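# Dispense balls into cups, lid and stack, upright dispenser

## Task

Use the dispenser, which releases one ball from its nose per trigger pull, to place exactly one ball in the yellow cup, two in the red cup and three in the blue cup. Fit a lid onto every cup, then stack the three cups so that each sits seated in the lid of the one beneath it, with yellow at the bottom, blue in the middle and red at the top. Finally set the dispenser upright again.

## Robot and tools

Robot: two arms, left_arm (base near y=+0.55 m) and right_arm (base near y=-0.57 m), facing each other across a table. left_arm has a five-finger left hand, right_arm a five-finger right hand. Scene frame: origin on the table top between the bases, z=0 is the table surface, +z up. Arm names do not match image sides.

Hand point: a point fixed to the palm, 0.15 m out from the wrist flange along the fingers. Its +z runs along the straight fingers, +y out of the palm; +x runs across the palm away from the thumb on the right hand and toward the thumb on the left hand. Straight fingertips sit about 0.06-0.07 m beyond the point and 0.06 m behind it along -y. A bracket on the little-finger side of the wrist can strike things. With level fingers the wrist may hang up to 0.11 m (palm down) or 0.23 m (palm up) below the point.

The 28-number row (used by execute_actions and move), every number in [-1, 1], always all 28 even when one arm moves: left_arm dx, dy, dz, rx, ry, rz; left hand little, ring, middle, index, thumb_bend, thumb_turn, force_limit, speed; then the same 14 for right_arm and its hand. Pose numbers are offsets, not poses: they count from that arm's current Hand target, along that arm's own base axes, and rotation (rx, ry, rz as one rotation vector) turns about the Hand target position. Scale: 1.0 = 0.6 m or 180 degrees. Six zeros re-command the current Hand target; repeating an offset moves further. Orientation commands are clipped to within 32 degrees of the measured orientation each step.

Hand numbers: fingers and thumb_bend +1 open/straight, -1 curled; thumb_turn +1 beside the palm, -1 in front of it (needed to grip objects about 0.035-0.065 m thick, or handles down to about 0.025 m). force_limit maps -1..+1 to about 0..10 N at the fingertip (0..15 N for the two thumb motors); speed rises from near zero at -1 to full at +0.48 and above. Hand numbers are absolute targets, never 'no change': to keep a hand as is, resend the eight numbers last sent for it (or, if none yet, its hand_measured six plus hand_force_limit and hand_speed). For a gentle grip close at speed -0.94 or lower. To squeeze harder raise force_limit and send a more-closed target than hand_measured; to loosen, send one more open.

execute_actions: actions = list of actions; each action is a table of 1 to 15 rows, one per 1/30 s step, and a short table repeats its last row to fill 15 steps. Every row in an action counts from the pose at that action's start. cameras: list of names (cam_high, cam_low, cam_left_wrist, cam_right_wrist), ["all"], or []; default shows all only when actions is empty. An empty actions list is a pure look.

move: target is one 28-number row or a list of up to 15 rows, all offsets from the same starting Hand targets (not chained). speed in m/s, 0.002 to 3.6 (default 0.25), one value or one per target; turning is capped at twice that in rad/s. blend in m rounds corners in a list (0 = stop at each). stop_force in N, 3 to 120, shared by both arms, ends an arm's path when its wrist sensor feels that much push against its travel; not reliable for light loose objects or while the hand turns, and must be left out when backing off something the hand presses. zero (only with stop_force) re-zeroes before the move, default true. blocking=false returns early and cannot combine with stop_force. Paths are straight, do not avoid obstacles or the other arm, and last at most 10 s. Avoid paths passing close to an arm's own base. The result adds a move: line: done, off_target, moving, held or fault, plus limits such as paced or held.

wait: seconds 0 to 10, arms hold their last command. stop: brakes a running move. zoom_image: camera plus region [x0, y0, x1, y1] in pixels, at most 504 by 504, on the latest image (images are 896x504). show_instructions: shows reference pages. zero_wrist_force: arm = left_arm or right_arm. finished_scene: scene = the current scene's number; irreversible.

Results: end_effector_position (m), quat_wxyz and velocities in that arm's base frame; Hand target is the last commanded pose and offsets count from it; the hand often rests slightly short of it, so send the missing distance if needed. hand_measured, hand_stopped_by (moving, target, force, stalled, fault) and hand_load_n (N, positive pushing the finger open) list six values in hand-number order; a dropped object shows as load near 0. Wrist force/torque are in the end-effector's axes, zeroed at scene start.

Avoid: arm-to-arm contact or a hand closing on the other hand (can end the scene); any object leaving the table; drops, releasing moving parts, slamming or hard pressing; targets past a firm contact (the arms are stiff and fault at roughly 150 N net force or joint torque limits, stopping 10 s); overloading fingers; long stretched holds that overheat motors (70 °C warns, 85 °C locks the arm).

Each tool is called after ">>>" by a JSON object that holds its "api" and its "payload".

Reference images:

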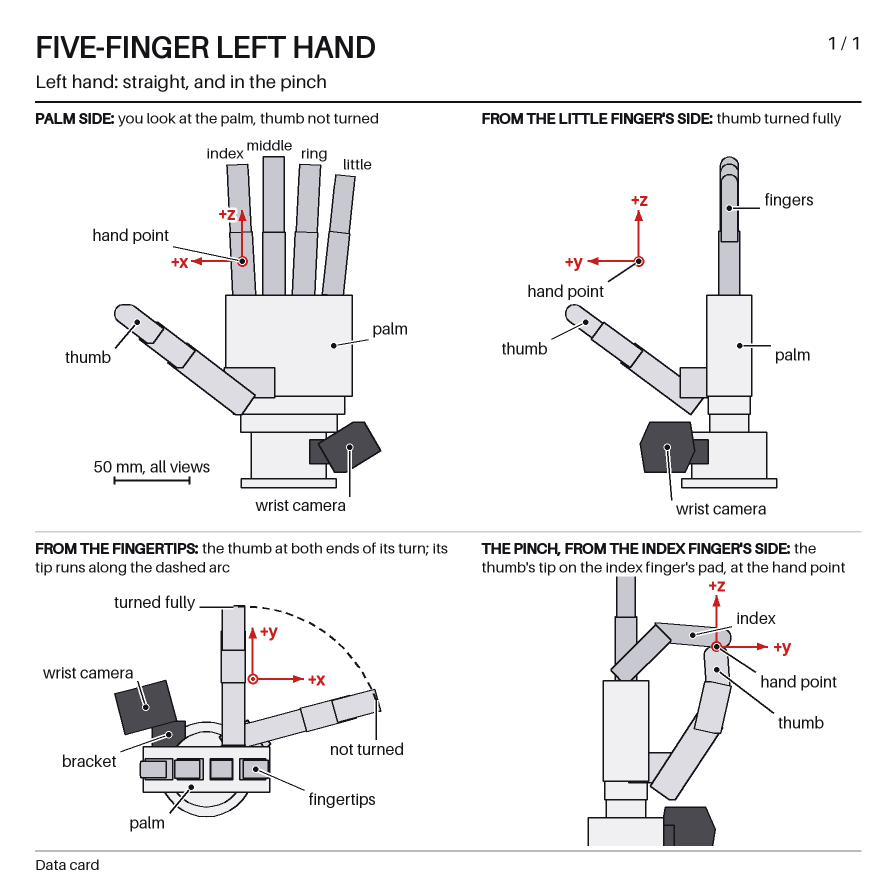

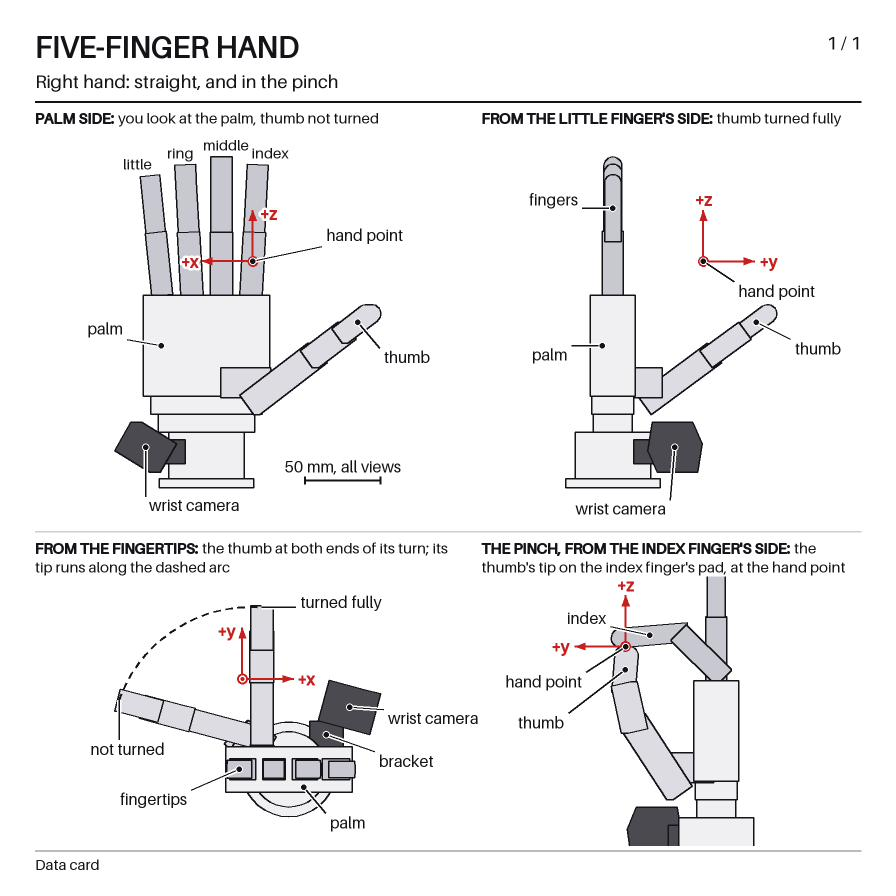

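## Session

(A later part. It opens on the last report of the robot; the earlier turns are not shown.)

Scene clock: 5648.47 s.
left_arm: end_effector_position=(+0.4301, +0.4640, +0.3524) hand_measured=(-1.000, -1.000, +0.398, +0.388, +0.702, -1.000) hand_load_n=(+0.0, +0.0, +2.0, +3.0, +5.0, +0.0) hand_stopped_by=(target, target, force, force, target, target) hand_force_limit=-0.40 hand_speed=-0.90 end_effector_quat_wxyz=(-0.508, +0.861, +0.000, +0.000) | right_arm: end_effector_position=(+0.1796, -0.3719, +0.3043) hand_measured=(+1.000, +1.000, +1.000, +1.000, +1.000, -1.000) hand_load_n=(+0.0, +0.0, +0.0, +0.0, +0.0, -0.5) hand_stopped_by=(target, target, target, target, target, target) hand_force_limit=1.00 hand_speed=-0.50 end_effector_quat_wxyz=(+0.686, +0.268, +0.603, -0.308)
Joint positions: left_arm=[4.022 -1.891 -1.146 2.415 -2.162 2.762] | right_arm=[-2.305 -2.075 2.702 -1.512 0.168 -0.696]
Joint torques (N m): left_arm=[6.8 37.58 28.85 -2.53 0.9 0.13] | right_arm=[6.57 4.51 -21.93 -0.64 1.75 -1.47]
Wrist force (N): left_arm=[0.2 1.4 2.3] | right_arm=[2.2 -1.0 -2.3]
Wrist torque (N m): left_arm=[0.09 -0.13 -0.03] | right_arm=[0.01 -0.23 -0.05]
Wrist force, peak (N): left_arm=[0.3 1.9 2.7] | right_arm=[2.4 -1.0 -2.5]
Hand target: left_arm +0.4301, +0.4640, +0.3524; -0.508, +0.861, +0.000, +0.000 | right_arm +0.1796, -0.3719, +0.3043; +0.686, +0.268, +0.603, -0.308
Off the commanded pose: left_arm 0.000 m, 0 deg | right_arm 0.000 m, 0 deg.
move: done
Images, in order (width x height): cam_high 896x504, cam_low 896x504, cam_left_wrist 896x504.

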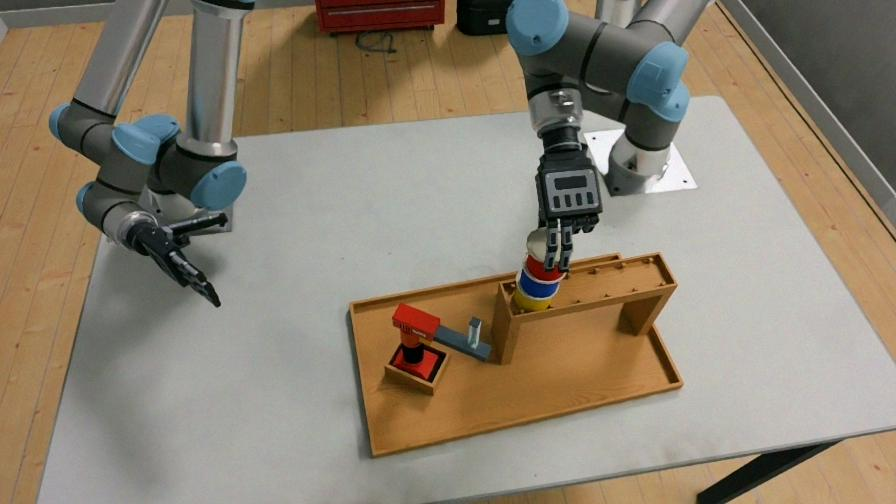

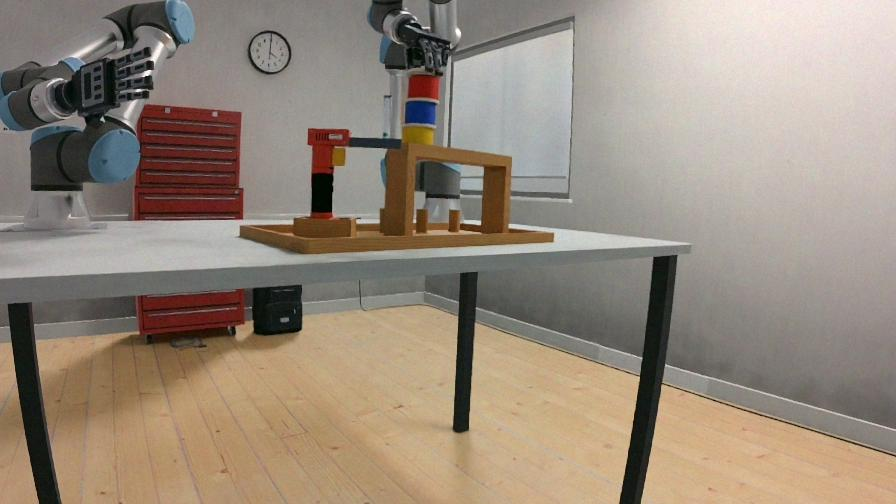

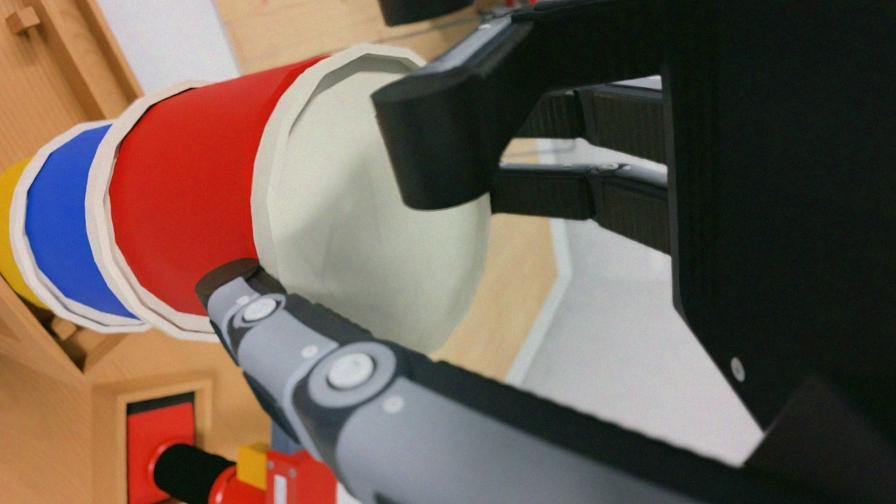

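>>> {"api": "move", "payload": {"target": [[-0.0012,0.0012,0,0,0,0,-1,-1,0.1,0.1,0.7,-1,-0.4,-0.9,0,0,0,0,0,0,1,1,1,1,1,-1,1,-0.5],[-0.0012,0.0012,-0.025,0,0,0,-1,-1,0.1,0.1,0.7,-1,-0.4,-0.9,0,0,0,0,0,0,1,1,1,1,1,-1,1,-0.5]], "speed": 0.01, "stop_force": 3, "cameras": ["cam_high","cam_low","cam_left_wrist"]}}

>>> {"api": "zoom_image", "payload": {"camera": "cam_high", "region": [500, 210, 580, 290]}}

>>> {"api": "zoom_image", "payload": {"camera": "cam_low", "region": [385, 45, 455, 115]}}

>>> {"api": "zoom_image", "payload": {"camera": "cam_left_wrist", "region": [60, 20, 460, 370]}}

Scene clock: 5698.13 s.
left_arm: end_effector_position=(+0.4294, +0.4648, +0.3374) hand_measured=(-1.000, -1.000, +0.396, +0.388, +0.700, -1.000) hand_load_n=(+0.0, +0.0, +0.0, -0.5, +0.0, +0.5) hand_stopped_by=(target, target, force, force, target, target) hand_force_limit=-0.40 hand_speed=-0.90 end_effector_quat_wxyz=(-0.508, +0.861, +0.000, +0.000) | right_arm: end_effector_position=(+0.1796, -0.3719, +0.3043) hand_measured=(+1.000, +1.000, +1.000, +1.000, +1.000, -1.000) hand_load_n=(+0.0, +0.0, +0.0, +0.0, +0.0, +0.0) hand_stopped_by=(target, target, target, target, target, target) hand_force_limit=1.00 hand_speed=-0.50 end_effector_quat_wxyz=(+0.686, +0.268, +0.603, -0.308)
Joint positions: left_arm=[4.024 -1.887 -1.189 2.455 -2.16 2.763] | right_arm=[-2.305 -2.075 2.702 -1.512 0.168 -0.696]
Joint torques (N m): left_arm=[-12.92 41.64 28.73 -2.6 -1.69 -0.89] | right_arm=[4.6 4.01 -22.6 -0.34 1.78 -1.7]
Wrist force (N): left_arm=[0.4 1.4 2.2] | right_arm=[2.3 -0.9 -2.2]
Wrist torque (N m): left_arm=[0.10 -0.18 -0.19] | right_arm=[0.02 -0.25 -0.04]
Wrist force, peak (N): left_arm=[0.6 1.7 2.5] | right_arm=[2.5 -1.2 -2.5]
Hand target: left_arm +0.4294, +0.4648, +0.3374; -0.508, +0.861, +0.000, +0.000 | right_arm +0.1796, -0.3719, +0.3043; +0.686, +0.268, +0.603, -0.308
Off the commanded pose: left_arm 0.000 m, 0 deg | right_arm 0.000 m, 0 deg.
move: done
Images, in order (width x height): cam_high 896x504, cam_low 896x504, cam_left_wrist 896x504.

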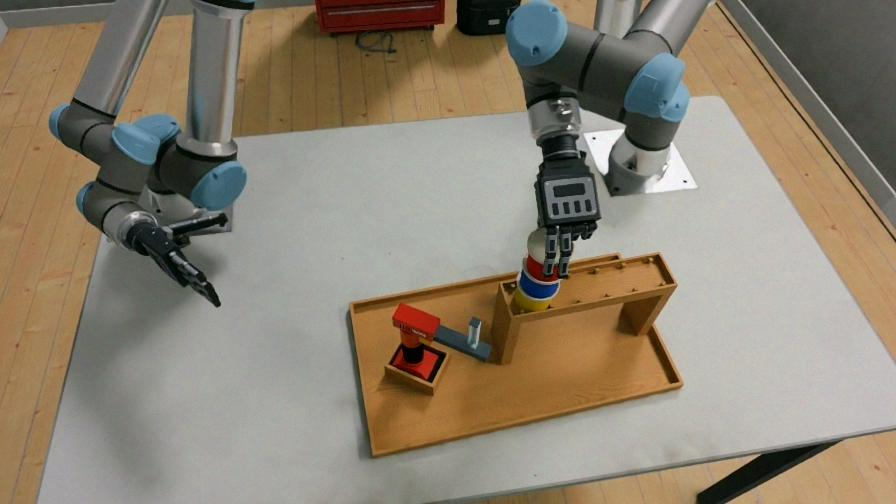

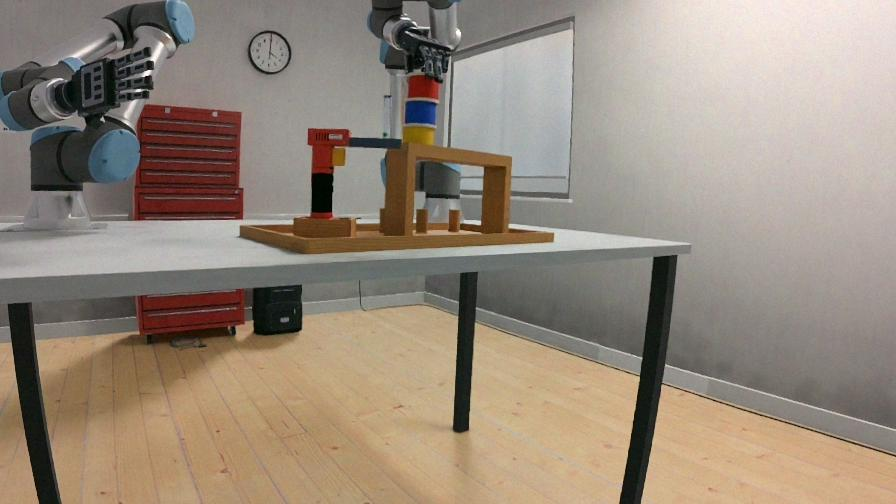

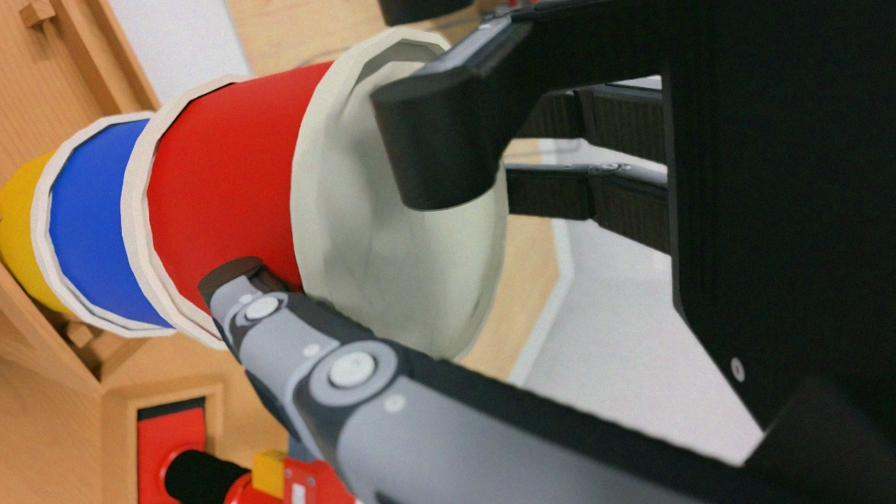

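Scaled by 6.300 from the camera's 896x504 image, which has a finer 1280x720 frame.

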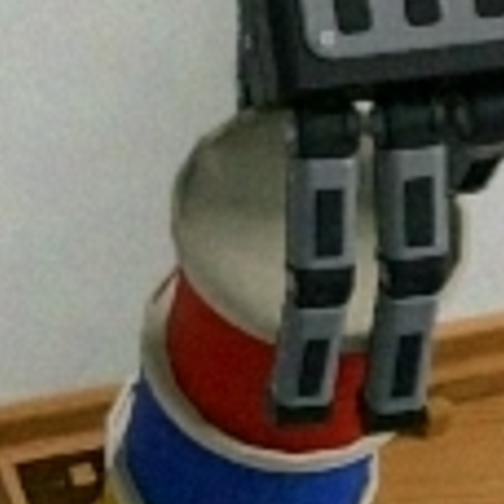

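Scaled by 7.200 from the camera's 896x504 image, which has a finer 1280x720 frame.

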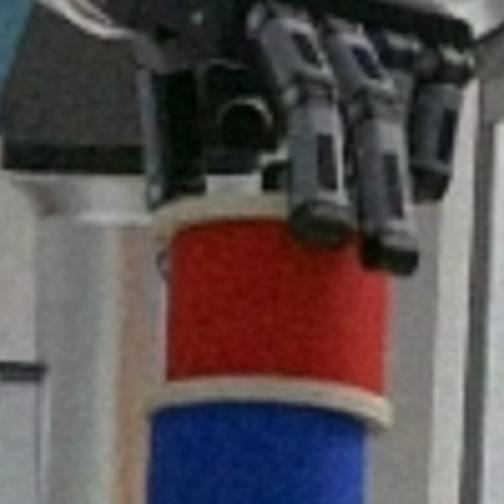

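Scaled by 1.260 from the camera's 896x504 image, which has a finer 1280x720 frame.

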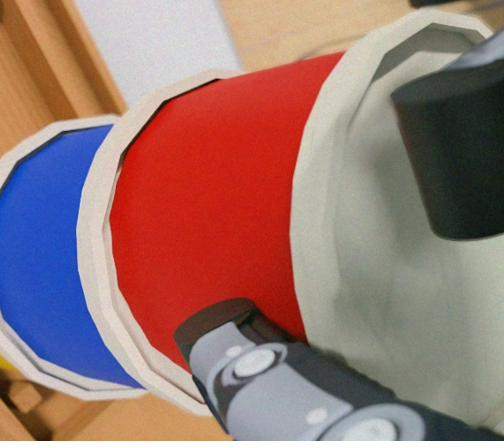

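>>> {"api": "move", "payload": {"target": [0,0,0,0,0,0,-1,-1,0.6,0.6,0.85,-1,-0.4,-0.7,0,0,0,0,0,0,1,1,1,1,1,-1,1,-0.5]}}

>>> {"api": "move", "payload": {"target": [[0,0,0.13,0,0,0,-1,-1,0.6,0.6,0.85,-1,-0.4,-0.7,0,0,0,0,0,0,1,1,1,1,1,-1,1,-0.5],[0,-0.2,0.13,0,0,0,-1,-1,0.6,0.6,0.85,-1,-0.4,-0.7,0,0,0,0,0,0,1,1,1,1,1,-1,1,-0.5]], "speed": [0.05,0.15], "cameras": ["cam_high","cam_low","cam_left_wrist"]}}

>>> {"api": "zoom_image", "payload": {"camera": "cam_high", "region": [500, 210, 580, 290]}}

>>> {"api": "zoom_image", "payload": {"camera": "cam_low", "region": [380, 60, 460, 140]}}

>>> {"api": "zoom_image", "payload": {"camera": "cam_left_wrist", "region": [200, 0, 500, 180]}}

Scene clock: 5708.87 s.
left_arm: end_effector_position=(+0.4294, +0.4648, +0.3374) hand_measured=(-1.000, -1.000, +0.600, +0.600, +0.850, -1.000) hand_load_n=(+0.0, +0.0, +0.0, +0.0, +0.0, +0.0) hand_stopped_by=(target, target, target, target, target, target) hand_force_limit=-0.40 hand_speed=-0.70 end_effector_quat_wxyz=(-0.508, +0.861, +0.000, +0.000) | right_arm: end_effector_position=(+0.1796, -0.3719, +0.3043) hand_measured=(+1.000, +1.000, +1.000, +1.000, +1.000, -1.000) hand_load_n=(+0.0, +0.0, +0.0, +0.0, +0.0, +0.0) hand_stopped_by=(target, target, target, target, target, target) hand_force_limit=1.00 hand_speed=-0.50 end_effector_quat_wxyz=(+0.686, +0.268, +0.603, -0.308)
Joint positions: left_arm=[4.024 -1.887 -1.189 2.455 -2.16 2.763] | right_arm=[-2.305 -2.075 2.702 -1.512 0.168 -0.696]
Joint torques (N m): left_arm=[-3.63 24.56 28.52 -2.19 1.73 1.93] | right_arm=[5.53 4.31 -22.52 -0.39 1.86 -1.58]
Wrist force (N): left_arm=[0.3 1.5 2.1] | right_arm=[2.2 -1.0 -2.1]
Wrist torque (N m): left_arm=[0.11 -0.16 -0.20] | right_arm=[0.00 -0.24 -0.04]
Wrist force, peak (N): left_arm=[0.4 1.6 2.5] | right_arm=[2.3 -1.0 -2.5]
Hand target: left_arm +0.4294, +0.4648, +0.3374; -0.508, +0.861, +0.000, +0.000 | right_arm +0.1796, -0.3719, +0.3043; +0.686, +0.268, +0.603, -0.308
Off the commanded pose: left_arm 0.000 m, 0 deg | right_arm 0.000 m, 0 deg.
move: done

Scene clock: 5711.83 s.
left_arm: end_effector_position=(+0.4293, +0.3448, +0.4154) hand_measured=(-1.000, -1.000, +0.600, +0.600, +0.850, -1.000) hand_load_n=(+0.0, +0.0, +0.0, +0.0, +0.0, +0.0) hand_stopped_by=(target, target, target, target, target, target) hand_force_limit=-0.40 hand_speed=-0.70 end_effector_quat_wxyz=(-0.508, +0.861, +0.000, +0.000) | right_arm: end_effector_position=(+0.1796, -0.3719, +0.3043) hand_measured=(+1.000, +1.000, +1.000, +1.000, +1.000, -1.000) hand_load_n=(+0.5, +0.0, +0.0, +0.0, +0.0, -0.5) hand_stopped_by=(target, target, target, target, target, target) hand_force_limit=1.00 hand_speed=-0.50 end_effector_quat_wxyz=(+0.686, +0.268, +0.603, -0.308)
Joint positions: left_arm=[3.829 -1.782 -1.138 2.204 -2.314 2.61] | right_arm=[-2.305 -2.075 2.702 -1.512 0.168 -0.696]
Joint torques (N m): left_arm=[1.61 17.8 24.6 1.16 1.26 1.28] | right_arm=[6.58 4.53 -21.97 -0.52 1.72 -1.74]
Wrist force (N): left_arm=[0.3 1.4 2.2] | right_arm=[2.2 -1.0 -2.4]
Wrist torque (N m): left_arm=[0.10 -0.14 -0.21] | right_arm=[0.02 -0.24 -0.05]
Wrist force, peak (N): left_arm=[0.4 0.6 3.6] | right_arm=[2.4 -1.0 -2.3]
Hand target: left_arm +0.4294, +0.3448, +0.4154; -0.508, +0.861, +0.000, +0.000 | right_arm +0.1796, -0.3719, +0.3043; +0.686, +0.268, +0.603, -0.308
Off the commanded pose: left_arm 0.000 m, 0 deg | right_arm 0.000 m, 0 deg.
move: done
Images, in order (width x height): cam_high 896x504, cam_low 896x504, cam_left_wrist 896x504.

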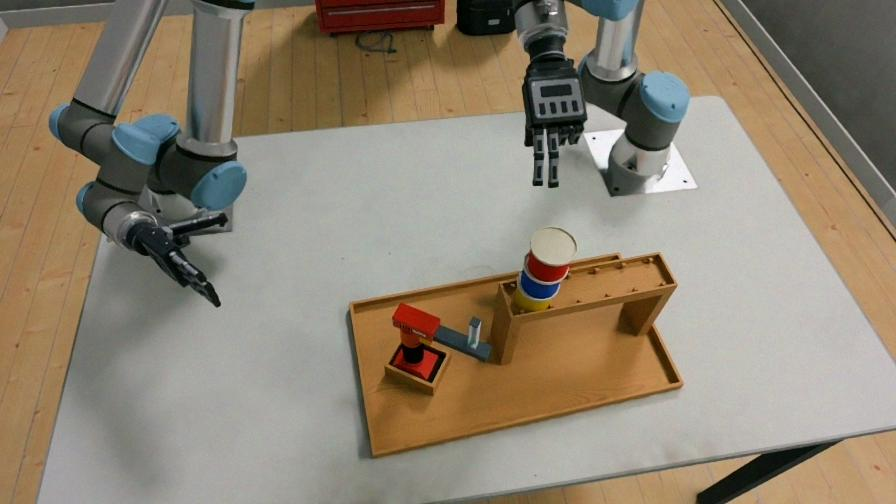

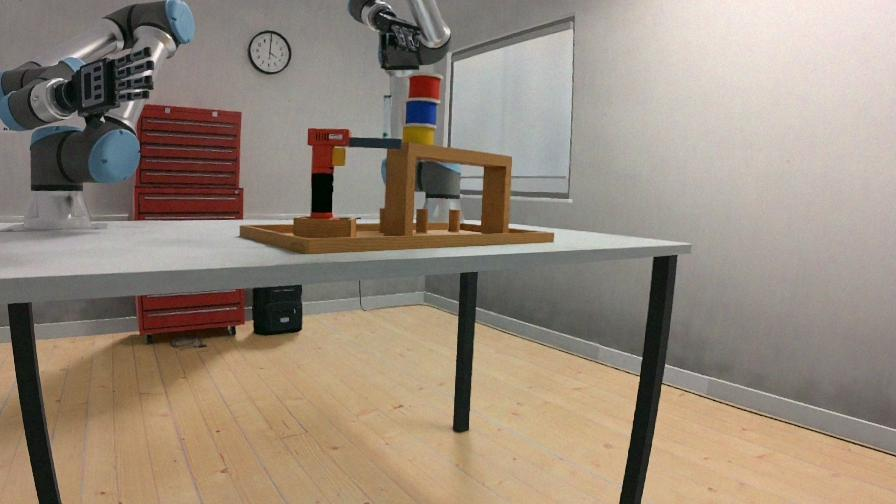

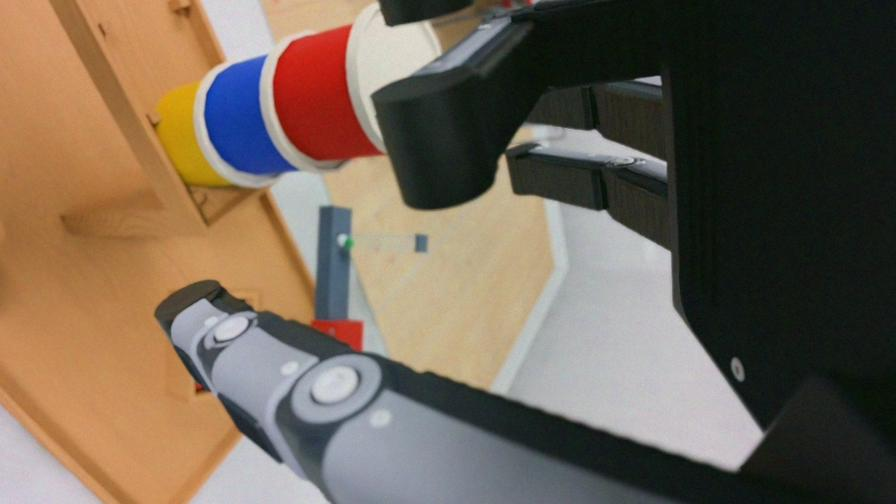

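Scaled by 6.300 from the camera's 896x504 image, which has a finer 1280x720 frame.

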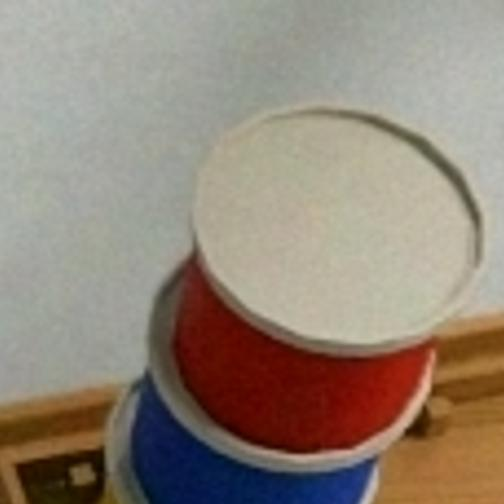

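Scaled by 6.300 from the camera's 896x504 image, which has a finer 1280x720 frame.

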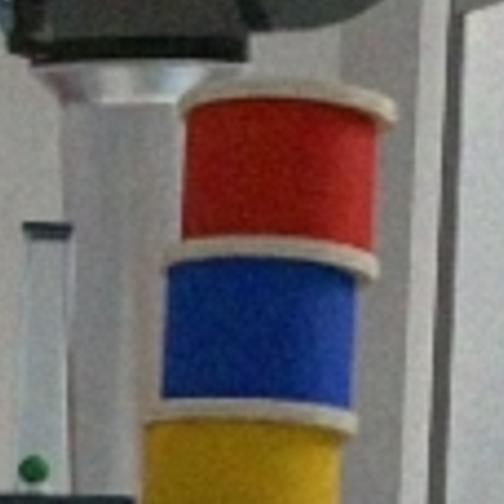

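Scaled by 1.680 from the camera's 896x504 image, which has a finer 1280x720 frame.

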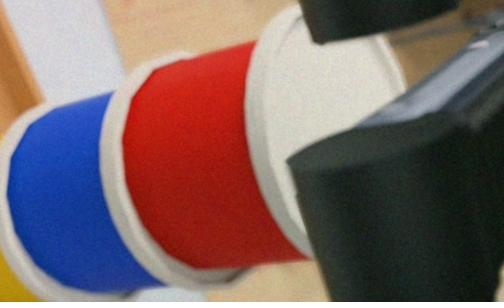

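>>> {"api": "finished_scene", "payload": {"scene": 1}}

The scene is finished: the task was done.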